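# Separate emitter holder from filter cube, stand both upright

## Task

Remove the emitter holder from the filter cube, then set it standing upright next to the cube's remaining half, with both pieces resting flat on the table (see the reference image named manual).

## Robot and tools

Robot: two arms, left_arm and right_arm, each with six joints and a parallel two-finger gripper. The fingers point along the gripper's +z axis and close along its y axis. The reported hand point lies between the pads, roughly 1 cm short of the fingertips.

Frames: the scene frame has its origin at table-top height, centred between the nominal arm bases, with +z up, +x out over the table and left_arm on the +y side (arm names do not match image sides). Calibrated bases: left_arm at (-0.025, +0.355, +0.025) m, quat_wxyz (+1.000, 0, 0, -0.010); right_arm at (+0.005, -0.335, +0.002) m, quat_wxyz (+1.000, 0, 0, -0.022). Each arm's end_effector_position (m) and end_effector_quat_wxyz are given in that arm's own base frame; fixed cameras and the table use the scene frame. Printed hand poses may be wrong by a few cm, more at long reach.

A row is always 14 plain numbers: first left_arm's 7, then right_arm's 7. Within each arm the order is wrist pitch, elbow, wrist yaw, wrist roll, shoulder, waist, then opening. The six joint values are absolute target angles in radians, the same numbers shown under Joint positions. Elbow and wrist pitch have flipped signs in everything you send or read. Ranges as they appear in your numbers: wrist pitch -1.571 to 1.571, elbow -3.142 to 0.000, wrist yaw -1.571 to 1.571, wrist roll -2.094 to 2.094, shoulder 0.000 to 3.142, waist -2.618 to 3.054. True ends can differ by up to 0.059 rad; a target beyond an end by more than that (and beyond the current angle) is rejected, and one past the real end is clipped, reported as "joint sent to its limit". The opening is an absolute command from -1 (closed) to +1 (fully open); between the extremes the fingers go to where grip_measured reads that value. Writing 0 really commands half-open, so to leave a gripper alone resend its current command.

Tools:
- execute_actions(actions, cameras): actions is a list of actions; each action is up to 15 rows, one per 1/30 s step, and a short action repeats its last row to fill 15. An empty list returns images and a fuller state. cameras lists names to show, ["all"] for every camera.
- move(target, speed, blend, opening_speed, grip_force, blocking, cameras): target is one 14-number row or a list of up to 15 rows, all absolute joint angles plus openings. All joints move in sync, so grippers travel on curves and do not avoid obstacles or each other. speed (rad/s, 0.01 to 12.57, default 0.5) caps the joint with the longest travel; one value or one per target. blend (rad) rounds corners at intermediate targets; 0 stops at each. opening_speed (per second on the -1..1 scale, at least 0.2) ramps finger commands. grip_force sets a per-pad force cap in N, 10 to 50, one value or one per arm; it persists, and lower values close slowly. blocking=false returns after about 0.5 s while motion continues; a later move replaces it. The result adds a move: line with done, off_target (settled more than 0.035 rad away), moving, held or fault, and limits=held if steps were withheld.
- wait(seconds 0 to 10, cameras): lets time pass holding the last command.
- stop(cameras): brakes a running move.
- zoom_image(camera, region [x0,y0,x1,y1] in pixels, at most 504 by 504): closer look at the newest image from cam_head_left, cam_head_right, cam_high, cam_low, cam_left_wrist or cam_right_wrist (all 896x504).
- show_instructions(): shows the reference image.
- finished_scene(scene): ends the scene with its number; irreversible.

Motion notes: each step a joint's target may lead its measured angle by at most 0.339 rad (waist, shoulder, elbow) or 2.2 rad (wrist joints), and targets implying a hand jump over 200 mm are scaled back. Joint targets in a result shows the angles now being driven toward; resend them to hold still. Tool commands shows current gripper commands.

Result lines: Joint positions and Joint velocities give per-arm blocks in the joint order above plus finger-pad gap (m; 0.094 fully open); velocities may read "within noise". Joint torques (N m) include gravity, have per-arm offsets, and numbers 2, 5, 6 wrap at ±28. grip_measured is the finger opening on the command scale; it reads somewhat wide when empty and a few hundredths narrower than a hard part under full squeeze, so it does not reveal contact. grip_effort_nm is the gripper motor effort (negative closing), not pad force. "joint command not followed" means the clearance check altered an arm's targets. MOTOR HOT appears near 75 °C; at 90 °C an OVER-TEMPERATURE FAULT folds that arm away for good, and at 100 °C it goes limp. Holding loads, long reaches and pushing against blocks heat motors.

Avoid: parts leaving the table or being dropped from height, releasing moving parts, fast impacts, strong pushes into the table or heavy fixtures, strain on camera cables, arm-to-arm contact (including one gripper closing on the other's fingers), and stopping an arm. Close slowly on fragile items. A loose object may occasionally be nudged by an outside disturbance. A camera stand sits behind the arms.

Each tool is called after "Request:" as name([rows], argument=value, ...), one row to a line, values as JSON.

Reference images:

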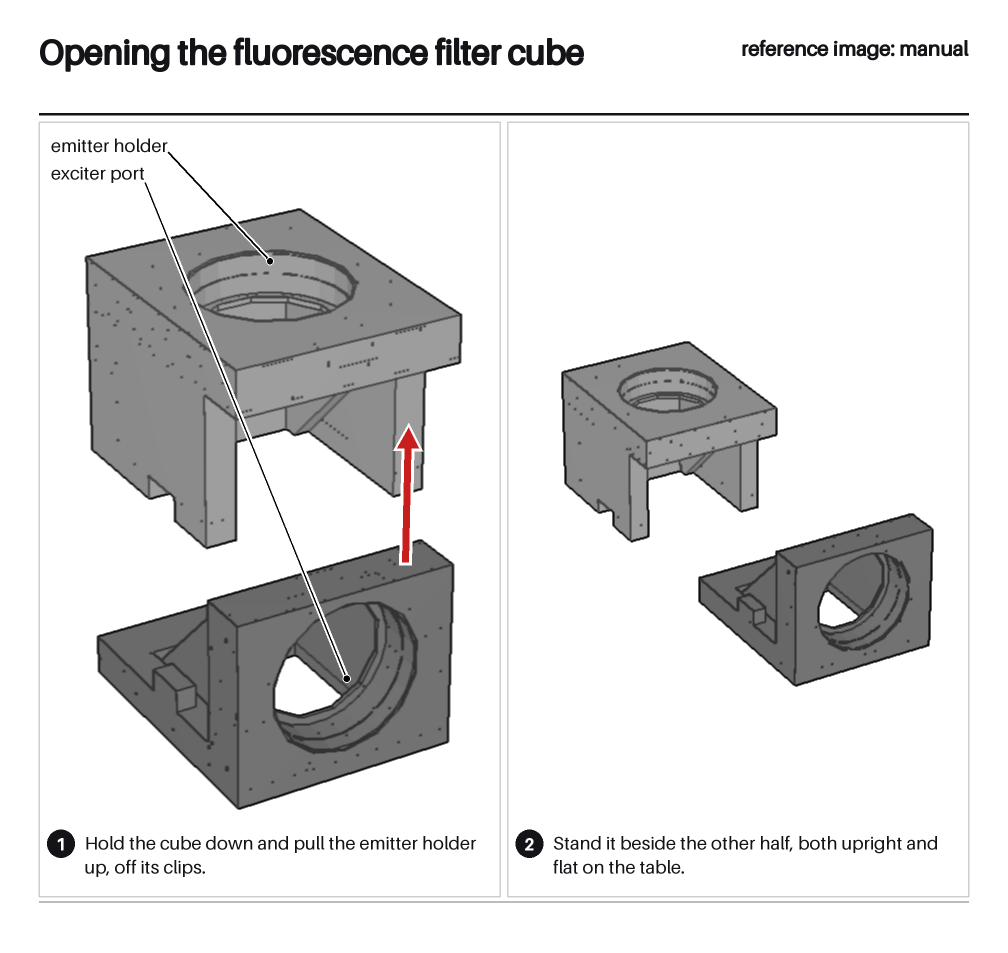

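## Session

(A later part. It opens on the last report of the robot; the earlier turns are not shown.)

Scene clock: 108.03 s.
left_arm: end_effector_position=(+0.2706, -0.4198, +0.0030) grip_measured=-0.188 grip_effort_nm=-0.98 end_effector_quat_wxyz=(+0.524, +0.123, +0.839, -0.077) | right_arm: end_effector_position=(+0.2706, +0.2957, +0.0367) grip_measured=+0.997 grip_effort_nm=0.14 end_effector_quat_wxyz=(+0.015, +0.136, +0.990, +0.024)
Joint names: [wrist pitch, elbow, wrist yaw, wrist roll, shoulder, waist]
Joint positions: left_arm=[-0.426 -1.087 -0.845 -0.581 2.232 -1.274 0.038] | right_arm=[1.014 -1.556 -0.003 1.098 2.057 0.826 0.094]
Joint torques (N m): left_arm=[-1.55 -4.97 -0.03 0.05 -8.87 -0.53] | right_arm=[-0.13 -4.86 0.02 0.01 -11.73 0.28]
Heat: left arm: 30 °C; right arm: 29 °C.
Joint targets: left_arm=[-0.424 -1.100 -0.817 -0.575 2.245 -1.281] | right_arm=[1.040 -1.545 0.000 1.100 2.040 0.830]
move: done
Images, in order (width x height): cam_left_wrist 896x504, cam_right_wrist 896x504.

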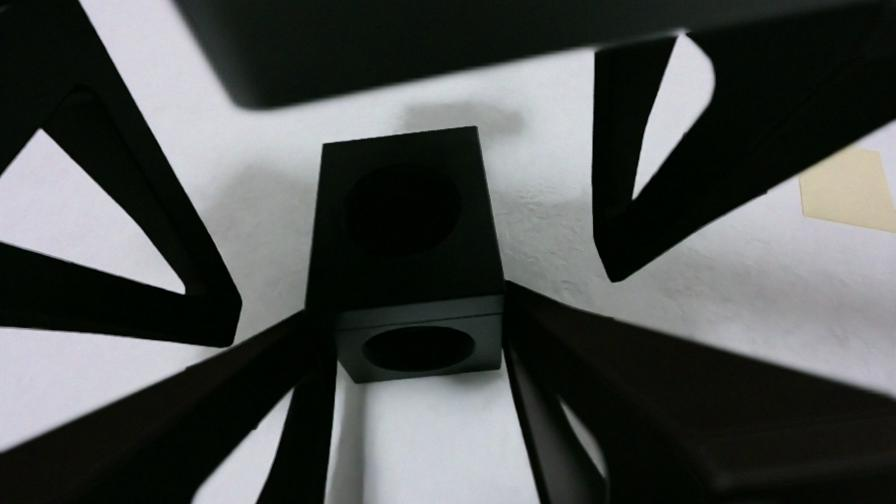

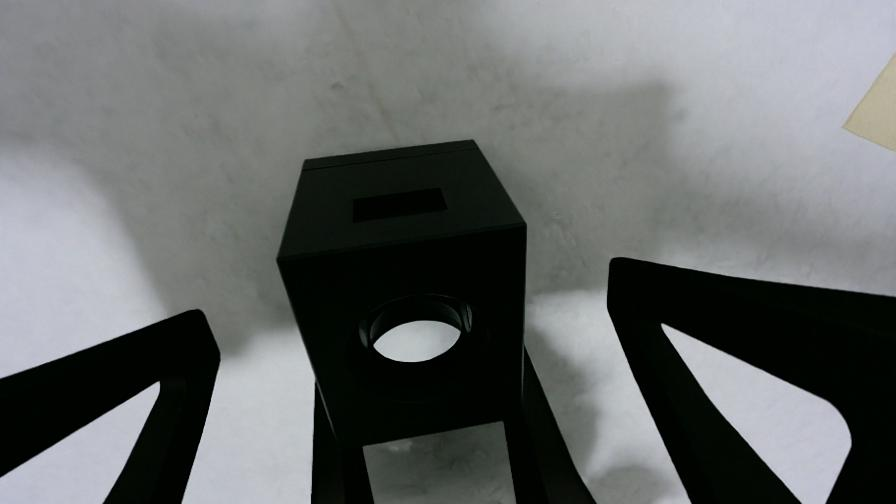

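Request:
move(target=[-0.424, -1.10, -0.817, -0.575, 2.245, -1.281, 0.3, 1.08, -1.537, 0.0, 1.10, 2.0, 0.828, 1.0], speed=0.25, opening_speed=1.0, cameras=["cam_left_wrist", "cam_right_wrist"])

Request:
zoom_image(camera="cam_left_wrist", region=[260, 100, 560, 400])

Request:
zoom_image(camera="cam_right_wrist", region=[250, 120, 570, 480])

Scene clock: 111.57 s.
left_arm: end_effector_position=(+0.2682, -0.4235, +0.0006) grip_measured=+0.298 grip_effort_nm=0.13 end_effector_quat_wxyz=(+0.517, +0.131, +0.842, -0.085) | right_arm: end_effector_position=(+0.2641, +0.2887, +0.0401) grip_measured=+0.997 grip_effort_nm=0.15 end_effector_quat_wxyz=(+0.008, +0.136, +0.991, +0.013)
Joint names: [wrist pitch, elbow, wrist yaw, wrist roll, shoulder, waist]
Joint positions: left_arm=[-0.426 -1.087 -0.817 -0.578 2.232 -1.274 0.061] | right_arm=[1.046 -1.547 -0.003 1.098 2.041 0.826 0.094]
Joint torques (N m): left_arm=[-1.56 -4.96 -0.26 0 -8.87 -0.57] | right_arm=[-0.01 -4.86 0.02 0.01 -13.6 0.08]
Heat: left arm: 29 °C; right arm: 30 °C.
Joint targets: left_arm=[-0.424 -1.100 -0.817 -0.575 2.245 -1.281] | right_arm=[1.080 -1.537 0.000 1.100 2.000 0.828]
move: off_target (right_arm); right_arm: the shoulder is farthest, 0.041 rad from its target
Images, in order (width x height): cam_left_wrist 896x504, cam_right_wrist 896x504.

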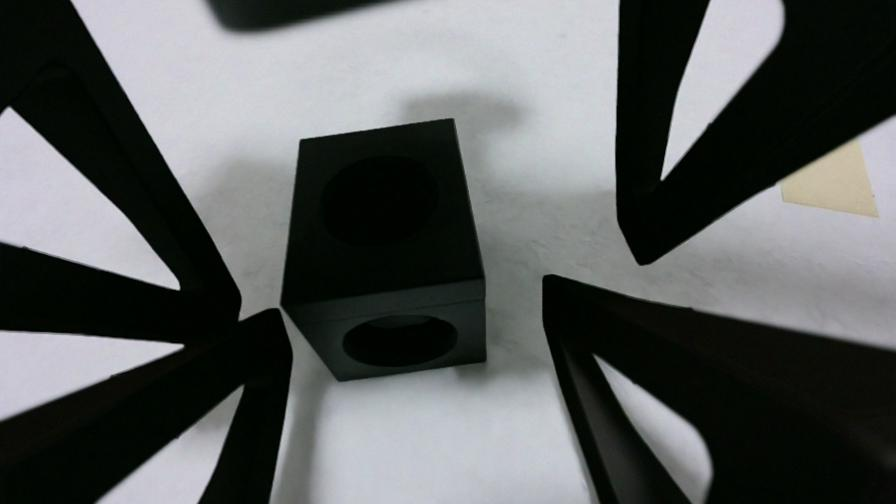

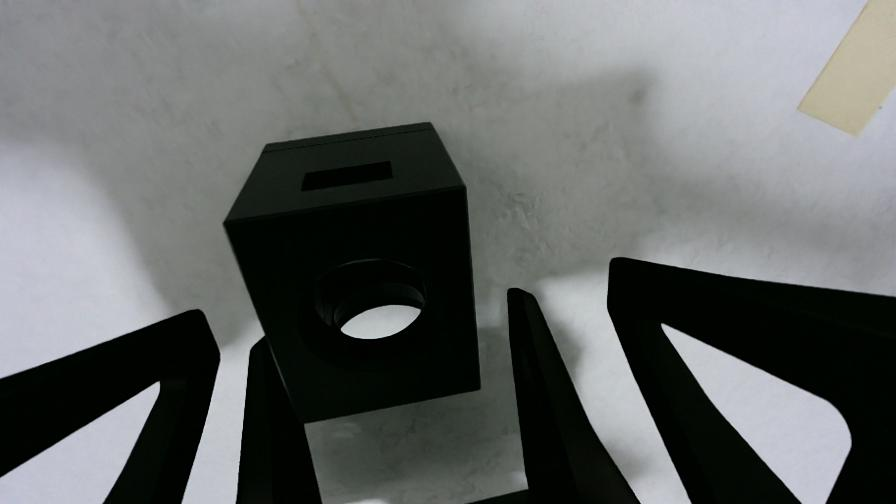

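Scaled by 1.680 from the camera's 896x504 image, which has a finer 1280x720 frame.

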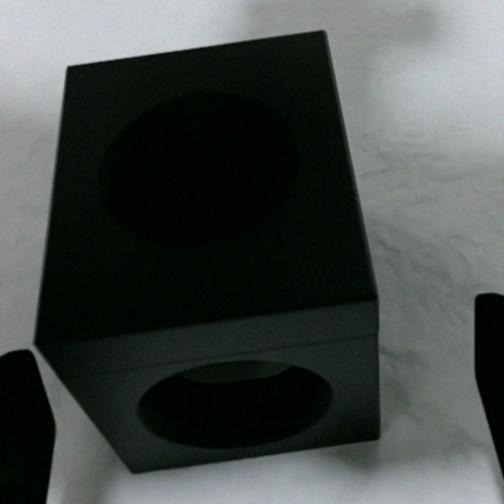

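Scaled by 1.400 from the camera's 896x504 image, which has a finer 1280x720 frame.

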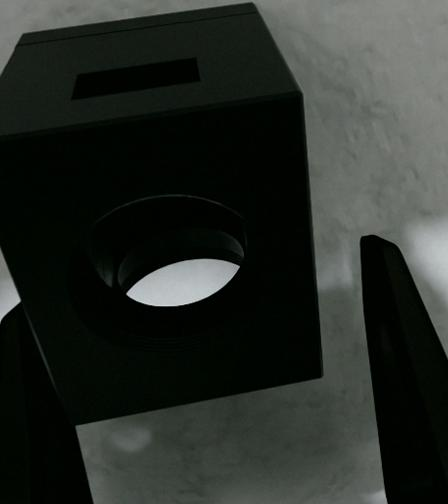

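Request:
move(target=[-0.715, -1.02, -0.91, -0.472, 2.335, -1.298, 0.3, 1.098, -1.62, 0.0, 1.06, 2.085, 0.805, 1.0], speed=0.2, cameras=["cam_left_wrist", "cam_right_wrist"])

Request:
zoom_image(camera="cam_left_wrist", region=[260, 100, 560, 400])

Request:
zoom_image(camera="cam_right_wrist", region=[250, 120, 570, 480])

Scene clock: 119.27 s.
left_arm: end_effector_position=(+0.2689, -0.4197, -0.0046) grip_measured=+0.298 grip_effort_nm=0.13 end_effector_quat_wxyz=(+0.567, +0.125, +0.810, -0.087) | right_arm: end_effector_position=(+0.2736, +0.2917, +0.0436) grip_measured=+0.997 grip_effort_nm=0.14 end_effector_quat_wxyz=(+0.010, +0.124, +0.992, +0.016)
Joint names: [wrist pitch, elbow, wrist yaw, wrist roll, shoulder, waist]
Joint positions: left_arm=[-0.7 -1.028 -0.898 -0.475 2.31 -1.29 0.061] | right_arm=[1.065 -1.596 -0.003 1.063 2.064 0.813 0.094]
Joint torques (N m): left_arm=[-1.86 -2.78 -0.36 -0.02 -8.01 -0.61] | right_arm=[-0.03 -8.27 0.02 -0.04 -8.8 -0.77]
Heat: left arm: 29 °C; right arm: 30 °C.
Joint targets: left_arm=[-0.715 -1.020 -0.910 -0.472 2.335 -1.298] | right_arm=[1.098 -1.620 0.000 1.060 2.085 0.805]
move: done
Images, in order (width x height): cam_left_wrist 896x504, cam_right_wrist 896x504.

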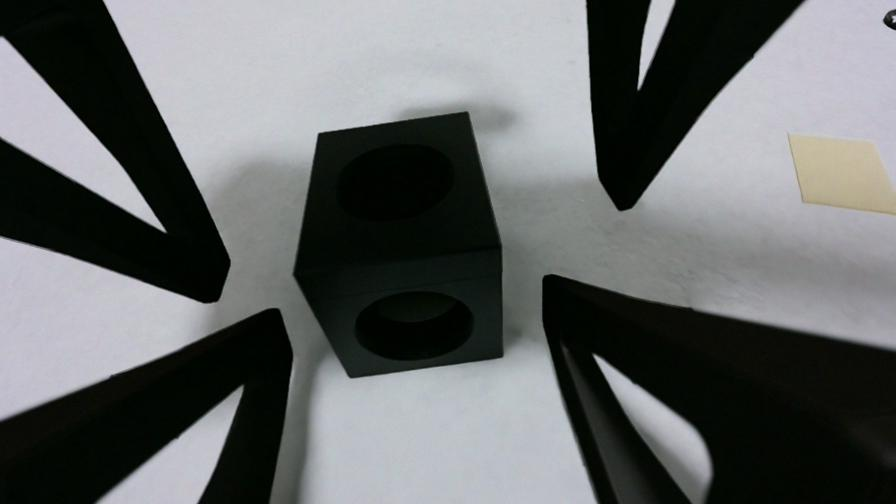

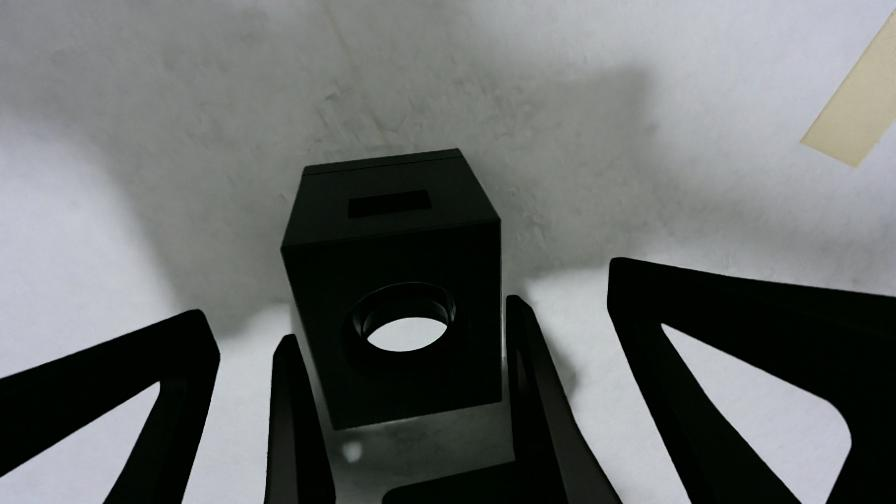

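Scaled by 1.680 from the camera's 896x504 image, which has a finer 1280x720 frame.

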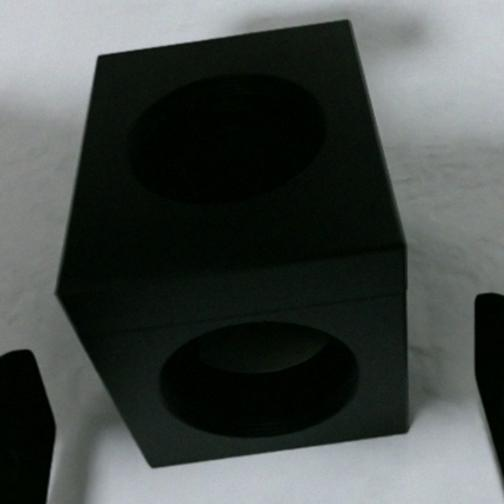

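Scaled by 1.400 from the camera's 896x504 image, which has a finer 1280x720 frame.

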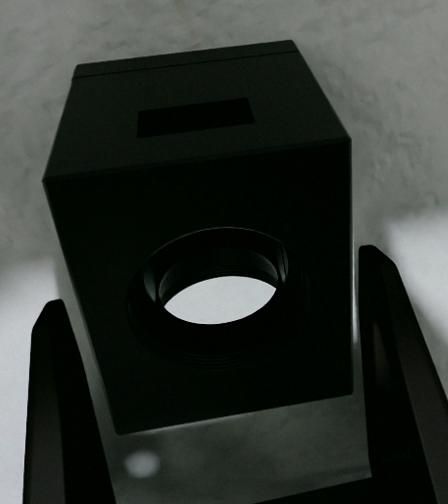

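Request:
move([
  [-0.715, -1.02, -0.91, -0.472, 2.335, -1.298, -0.4, 1.098, -1.62, 0.0, 1.06, 2.085, 0.805, -0.4],
  [-0.34, -0.935, -0.72, -0.472, 2.48, -1.298, -0.4, 1.098, -1.62, 0.0, 1.06, 2.085, 0.805, -0.4],
  [-0.34, -0.935, -0.72, -0.472, 2.48, -1.298, -0.4, 1.14, -1.77, 0.0, 1.06, 1.96, 0.805, -0.4],
], speed=[0.2, 0.3, 0.08], opening_speed=1.2, cameras=["cam_left_wrist", "cam_right_wrist"])

Scene clock: 126.77 s.
left_arm: end_effector_position=(+0.2665, -0.4141, -0.0167) grip_measured=-0.193 grip_effort_nm=-0.98 end_effector_quat_wxyz=(+0.562, +0.133, +0.813, -0.077) | right_arm: end_effector_position=(+0.2956, +0.3120, +0.1059) grip_measured=-0.166 grip_effort_nm=-1.02 end_effector_quat_wxyz=(+0.054, +0.125, +0.988, +0.076)
Joint names: [wrist pitch, elbow, wrist yaw, wrist roll, shoulder, waist]
Joint positions: left_arm=[-0.706 -1.016 -0.9 -0.474 2.332 -1.292 0.038] | right_arm=[1.121 -1.743 -0.003 1.061 2.006 0.809 0.039]
Joint torques (N m): left_arm=[2.18 2.91 1.59 0 0.57 -0.42] | right_arm=[-0.44 -8.95 0.02 -0.03 -14.24 -0.38]
Heat: left arm: 29 °C; right arm: 29 °C.
Joint targets: left_arm=[-0.340 -0.935 -0.720 -0.472 2.480 -1.298] | right_arm=[1.140 -1.770 0.000 1.060 1.960 0.805]
move: off_target (left_arm, right_arm); left_arm: the wrist pitch is farthest, 0.366 rad from its target; right_arm: the shoulder is farthest, 0.046 rad from its target
Images, in order (width x height): cam_left_wrist 896x504, cam_right_wrist 896x504.

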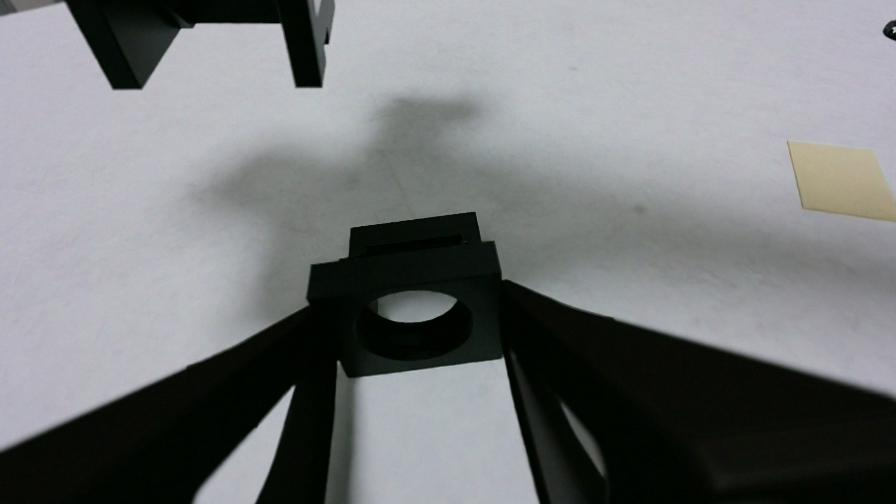

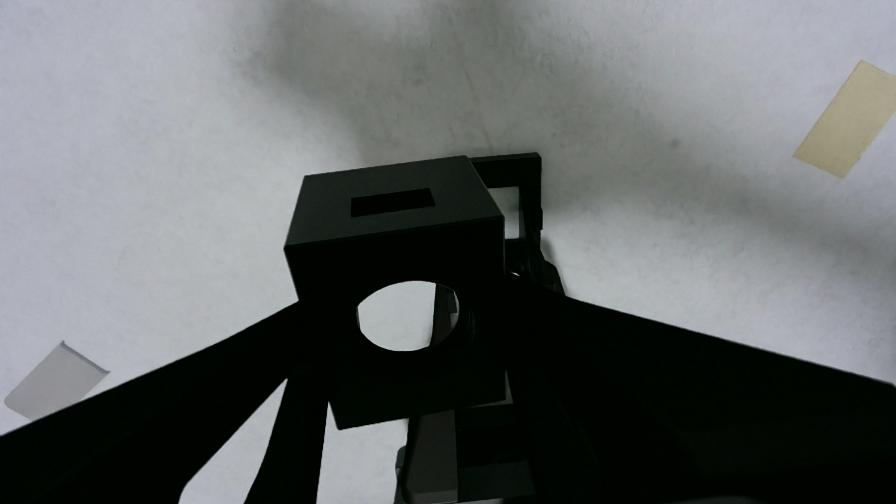

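Request:
move([
  [-0.715, -1.02, -0.91, -0.472, 2.335, -1.298, -0.4, 1.475, -2.195, 0.0, 1.06, 2.285, 0.640, -0.4],
  [-0.715, -1.02, -0.91, -0.472, 2.335, -1.298, -0.4, 1.175, -1.90, 0.0, 1.06, 2.275, 0.640, -0.4],
], speed=[0.4, 0.3], blend=[0.05, 0], cameras=["cam_left_wrist", "cam_right_wrist", "cam_low"])

Request:
zoom_image(camera="cam_low", region=[420, 220, 510, 290])

Scene clock: 132.13 s.
left_arm: end_effector_position=(+0.2698, -0.4182, -0.0058) grip_measured=-0.193 grip_effort_nm=-0.98 end_effector_quat_wxyz=(+0.576, +0.116, +0.804, -0.090) | right_arm: end_effector_position=(+0.3600, +0.2721, +0.0408) grip_measured=-0.166 grip_effort_nm=-1.02 end_effector_quat_wxyz=(+0.013, +0.207, +0.978, +0.019)
Joint names: [wrist pitch, elbow, wrist yaw, wrist roll, shoulder, waist]
Joint positions: left_arm=[-0.755 -1.022 -0.918 -0.467 2.331 -1.292 0.038] | right_arm=[1.164 -1.907 -0.005 1.061 2.267 0.643 0.039]
Joint torques (N m): left_arm=[-1.24 -3.19 -0.19 -0.1 -9.48 -0.36] | right_arm=[-0.26 -5.31 0.05 -0.02 -11.45 -0.35]
Heat: left arm: 30 °C; right arm: 30 °C.
Joint targets: left_arm=[-0.715 -1.020 -0.910 -0.472 2.335 -1.298] | right_arm=[1.175 -1.900 0.000 1.060 2.275 0.640]
move: off_target (left_arm); left_arm: the wrist pitch is farthest, 0.040 rad from its target
Images, in order (width x height): cam_low 896x504, cam_left_wrist 896x504, cam_right_wrist 896x504.

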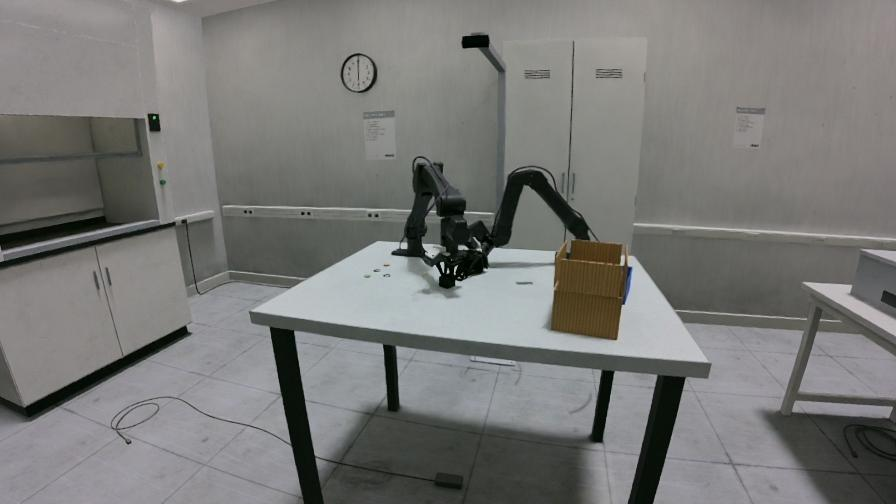

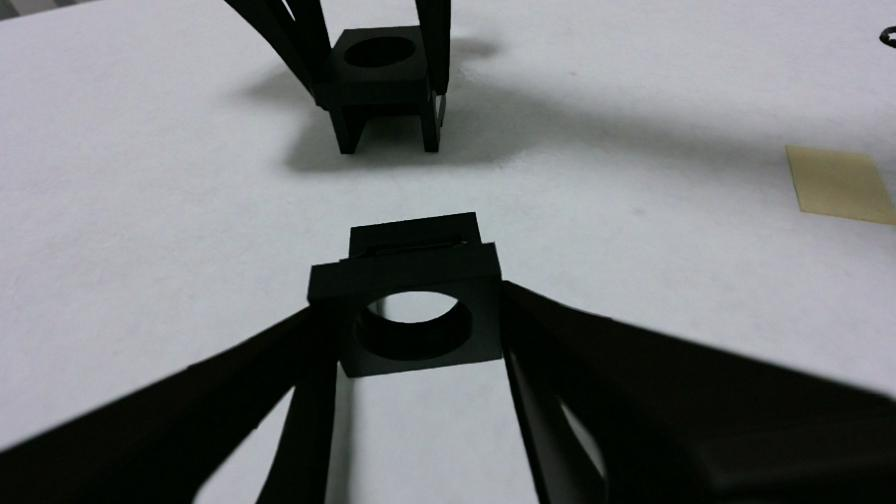

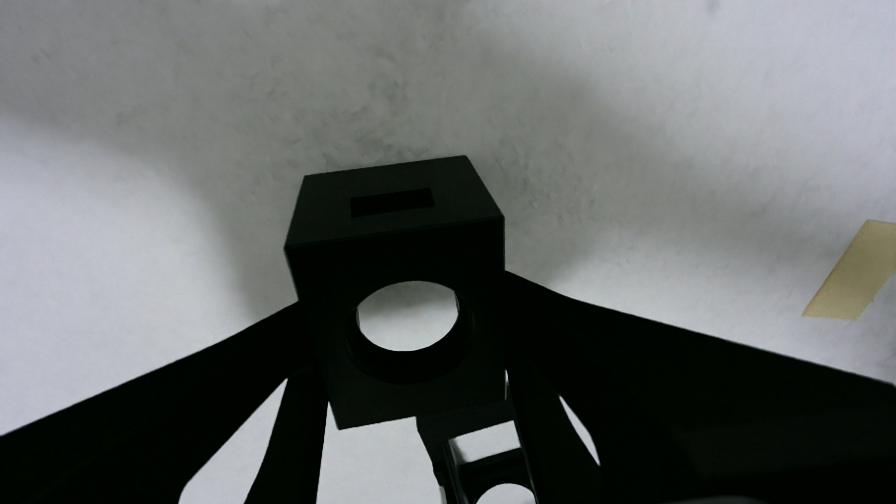

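Scaled by 5.600 from the camera's 896x504 image, which has a finer 1280x720 frame.

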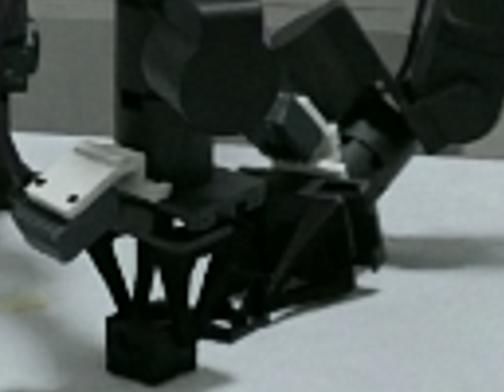

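Request:
move(target=[-0.715, -1.02, -0.91, -0.472, 2.335, -1.298, -0.4, 1.155, -1.88, 0.0, 1.06, 2.277, 0.640, -0.4], speed=0.06, cameras=["cam_left_wrist", "cam_right_wrist"])

Request:
zoom_image(camera="cam_left_wrist", region=[260, 0, 520, 260])

Scene clock: 133.47 s.
left_arm: end_effector_position=(+0.2698, -0.4182, -0.0058) grip_measured=-0.193 grip_effort_nm=-0.98 end_effector_quat_wxyz=(+0.576, +0.116, +0.804, -0.090) | right_arm: end_effector_position=(+0.3600, +0.2721, +0.0384) grip_measured=-0.166 grip_effort_nm=-1.02 end_effector_quat_wxyz=(+0.014, +0.207, +0.978, +0.020)
Joint names: [wrist pitch, elbow, wrist yaw, wrist roll, shoulder, waist]
Joint positions: left_arm=[-0.755 -1.022 -0.918 -0.467 2.331 -1.292 0.038] | right_arm=[1.153 -1.897 -0.005 1.061 2.267 0.643 0.039]
Joint torques (N m): left_arm=[-1.25 -3.12 -0.2 -0.08 -9.43 -0.44] | right_arm=[-0.34 -4.4 0.06 -0.03 -11.21 -0.32]
Heat: left arm: 29 °C; right arm: 29 °C.
Joint targets: left_arm=[-0.715 -1.020 -0.910 -0.472 2.335 -1.298] | right_arm=[1.155 -1.880 0.000 1.060 2.277 0.640]
move: off_target (left_arm); left_arm: the wrist pitch is farthest, 0.040 rad from its target
Images, in order (width x height): cam_left_wrist 896x504, cam_right_wrist 896x504.

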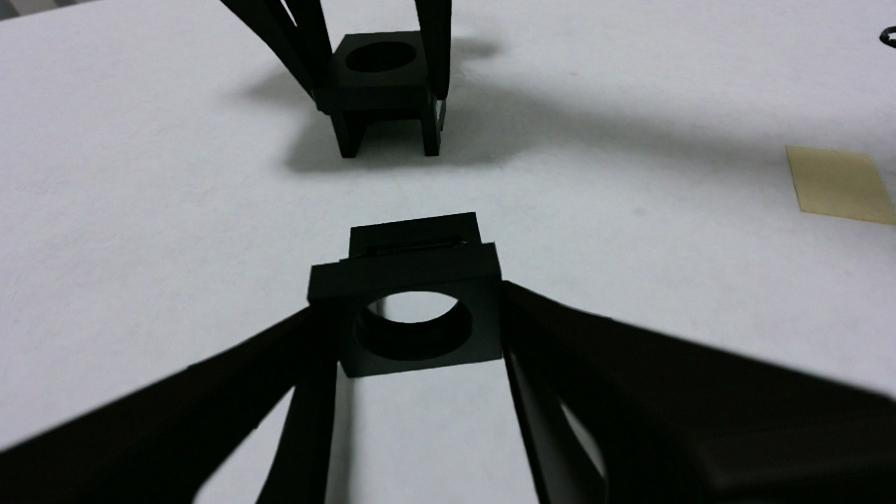

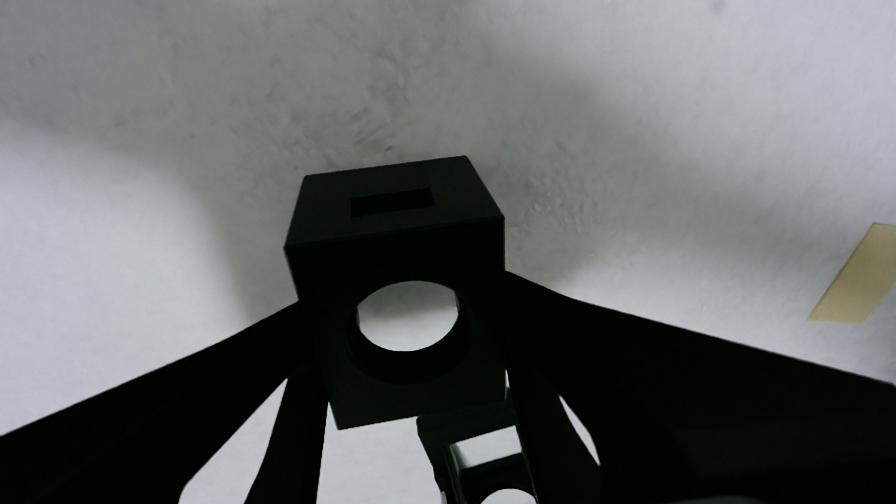

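Scaled by 1.938 from the camera's 896x504 image, which has a finer 1280x720 frame.

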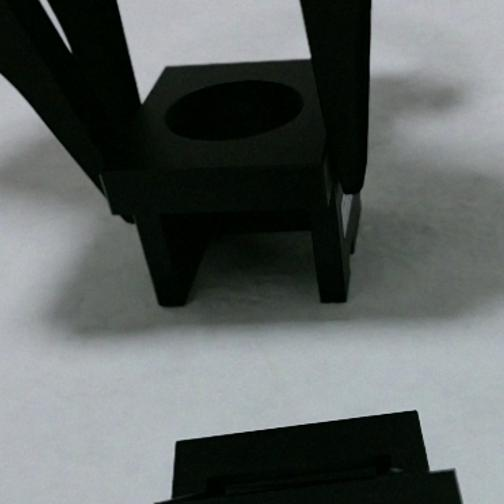

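Request:
move([
  [-0.77, -1.02, -0.925, -0.472, 2.335, -1.298, -0.4, 1.147, -1.868, 0.0, 1.06, 2.277, 0.640, -0.4],
  [-0.77, -1.02, -0.925, -0.472, 2.335, -1.298, 0.35, 1.147, -1.868, 0.0, 1.06, 2.277, 0.640, 0.35],
], speed=0.06, opening_speed=0.6, cameras=["cam_left_wrist", "cam_right_wrist"])

Scene clock: 137.27 s.
left_arm: end_effector_position=(+0.2701, -0.4185, -0.0044) grip_measured=+0.348 grip_effort_nm=0.13 end_effector_quat_wxyz=(+0.578, +0.114, +0.803, -0.092) | right_arm: end_effector_position=(+0.3587, +0.2712, +0.0336) grip_measured=+0.347 grip_effort_nm=0.14 end_effector_quat_wxyz=(+0.013, +0.207, +0.978, +0.019)
Joint names: [wrist pitch, elbow, wrist yaw, wrist roll, shoulder, waist]
Joint positions: left_arm=[-0.763 -1.022 -0.92 -0.467 2.331 -1.292 0.063] | right_arm=[1.137 -1.878 -0.005 1.061 2.267 0.643 0.063]
Joint torques (N m): left_arm=[-1.74 -3.18 -0.31 -0.1 -9.47 -0.49] | right_arm=[-0.28 -5.05 0.06 -0.02 -11.18 -0.34]
Heat: left arm: 29 °C; right arm: 29 °C.
Joint targets: left_arm=[-0.770 -1.020 -0.925 -0.472 2.335 -1.298] | right_arm=[1.147 -1.868 0.000 1.060 2.277 0.640]
move: done
Images, in order (width x height): cam_left_wrist 896x504, cam_right_wrist 896x504.

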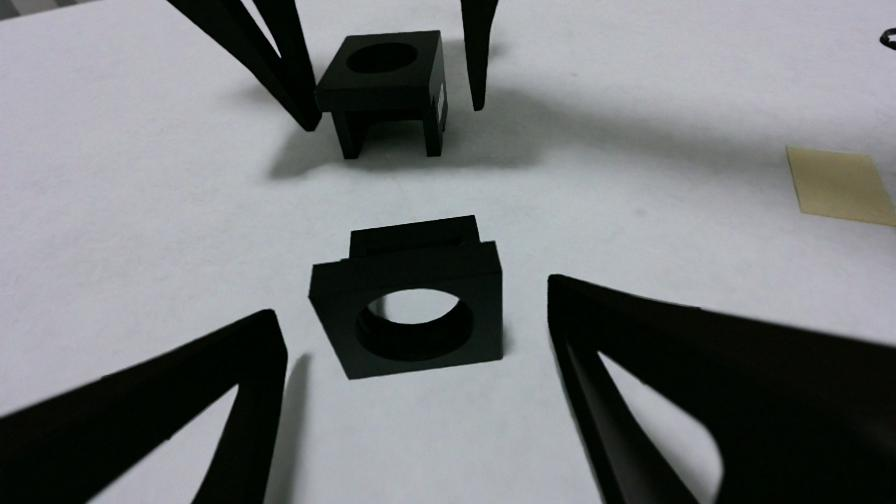

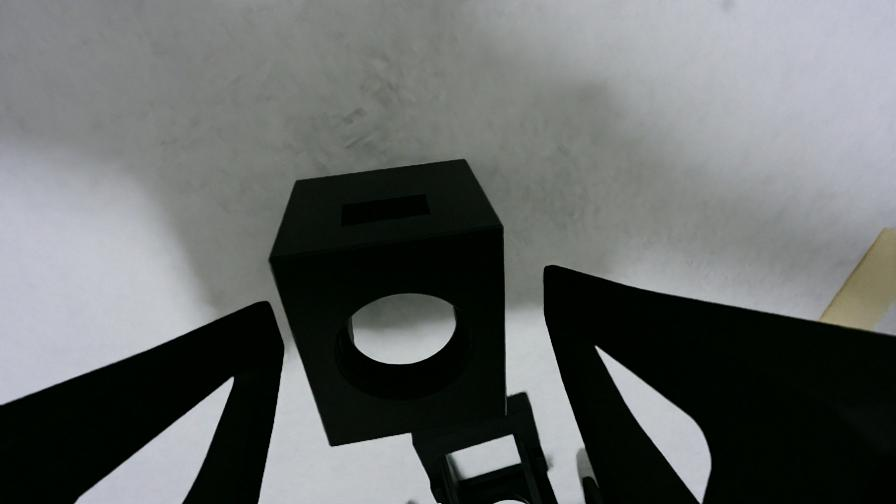

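Request:
move([
  [-0.77, -1.02, -0.925, -0.472, 2.335, -1.298, 0.45, 1.147, -1.868, 0.0, 1.06, 2.277, 0.640, 0.75],
  [-0.42, -1.0, -0.87, -0.63, 2.183, -1.345, 0.45, 1.475, -2.195, 0.0, 1.06, 2.27, 0.640, 0.75],
], speed=[0.3, 0.35], cameras=["cam_left_wrist", "cam_right_wrist", "cam_low"])

Request:
zoom_image(camera="cam_low", region=[420, 220, 510, 300])

Scene clock: 140.47 s.
left_arm: end_effector_position=(+0.2399, -0.4114, -0.0101) grip_measured=+0.448 grip_effort_nm=0.13 end_effector_quat_wxyz=(+0.518, +0.141, +0.840, -0.075) | right_arm: end_effector_position=(+0.3573, +0.2702, +0.1078) grip_measured=+0.747 grip_effort_nm=0.15 end_effector_quat_wxyz=(+0.010, +0.207, +0.978, +0.016)
Joint names: [wrist pitch, elbow, wrist yaw, wrist roll, shoulder, waist]
Joint positions: left_arm=[-0.438 -1.009 -0.869 -0.619 2.221 -1.339 0.068] | right_arm=[1.44 -2.174 -0.005 1.061 2.267 0.643 0.082]
Joint torques (N m): left_arm=[-1.33 -2.85 -0.34 -0.15 -12.22 -0.5] | right_arm=[-0.01 -8.05 0.04 -0.03 -11.73 -0.36]
Heat: left arm: 29 °C; right arm: 29 °C.
Joint targets: left_arm=[-0.420 -1.000 -0.870 -0.630 2.183 -1.345] | right_arm=[1.475 -2.195 0.000 1.060 2.270 0.640]
move: off_target (left_arm); left_arm: the shoulder is farthest, 0.038 rad from its target
Images, in order (width x height): cam_low 896x504, cam_left_wrist 896x504, cam_right_wrist 896x504.

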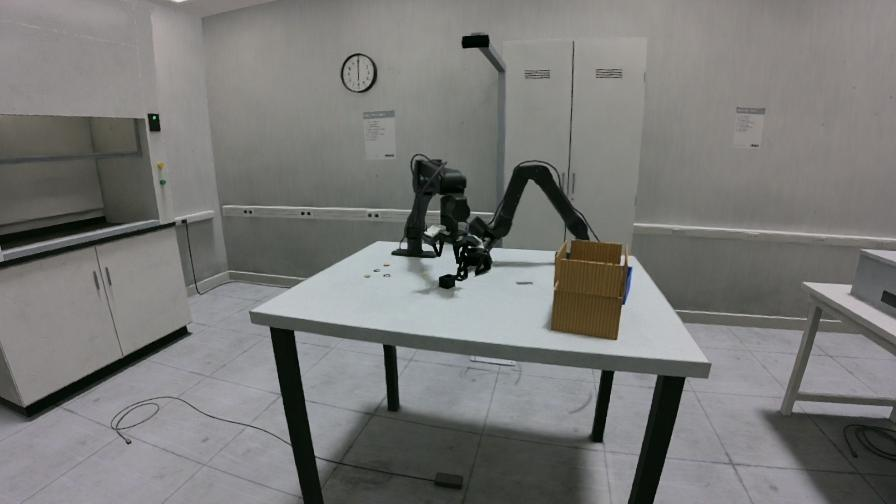

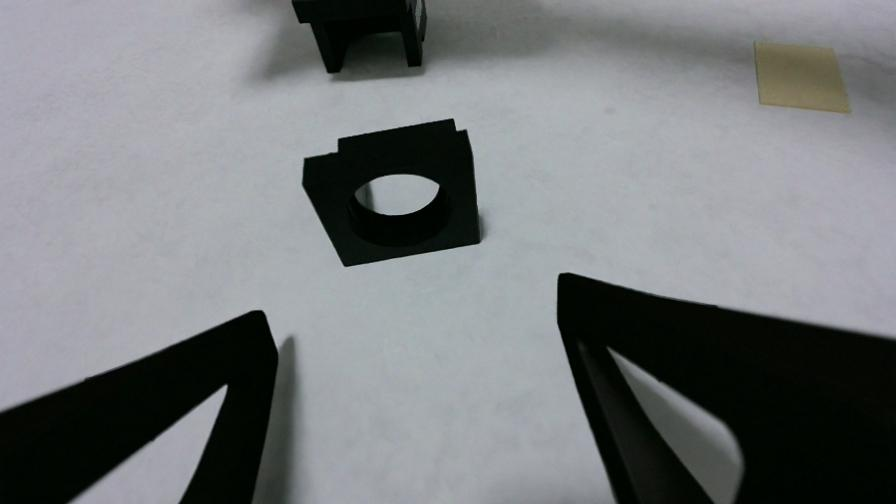

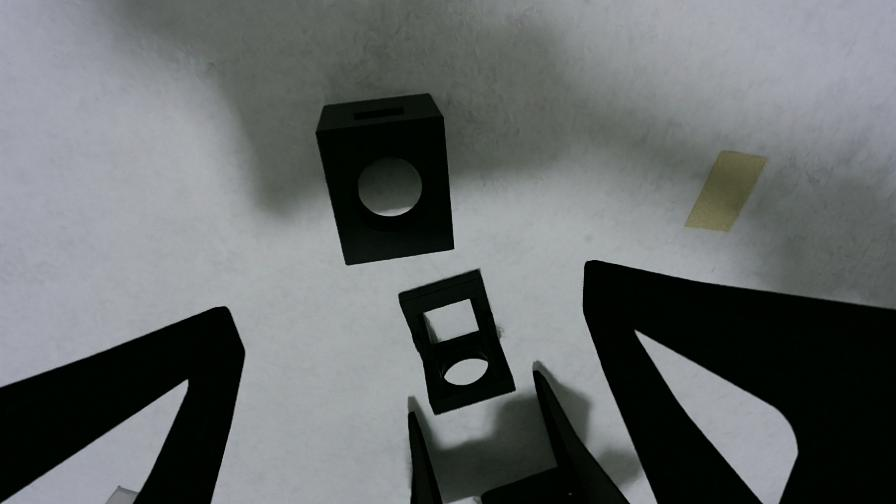

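Scaled by 5.600 from the camera's 896x504 image, which has a finer 1280x720 frame.

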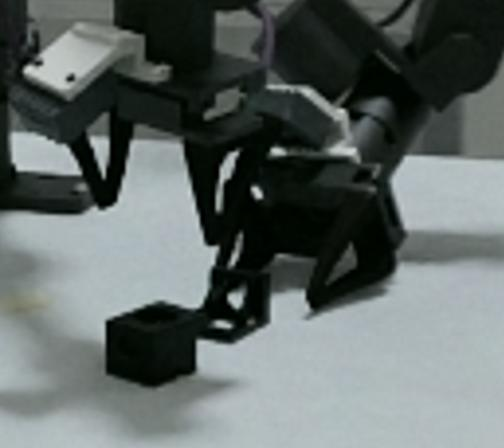

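Request:
finished_scene(scene=1)

The scene is finished: the task was done.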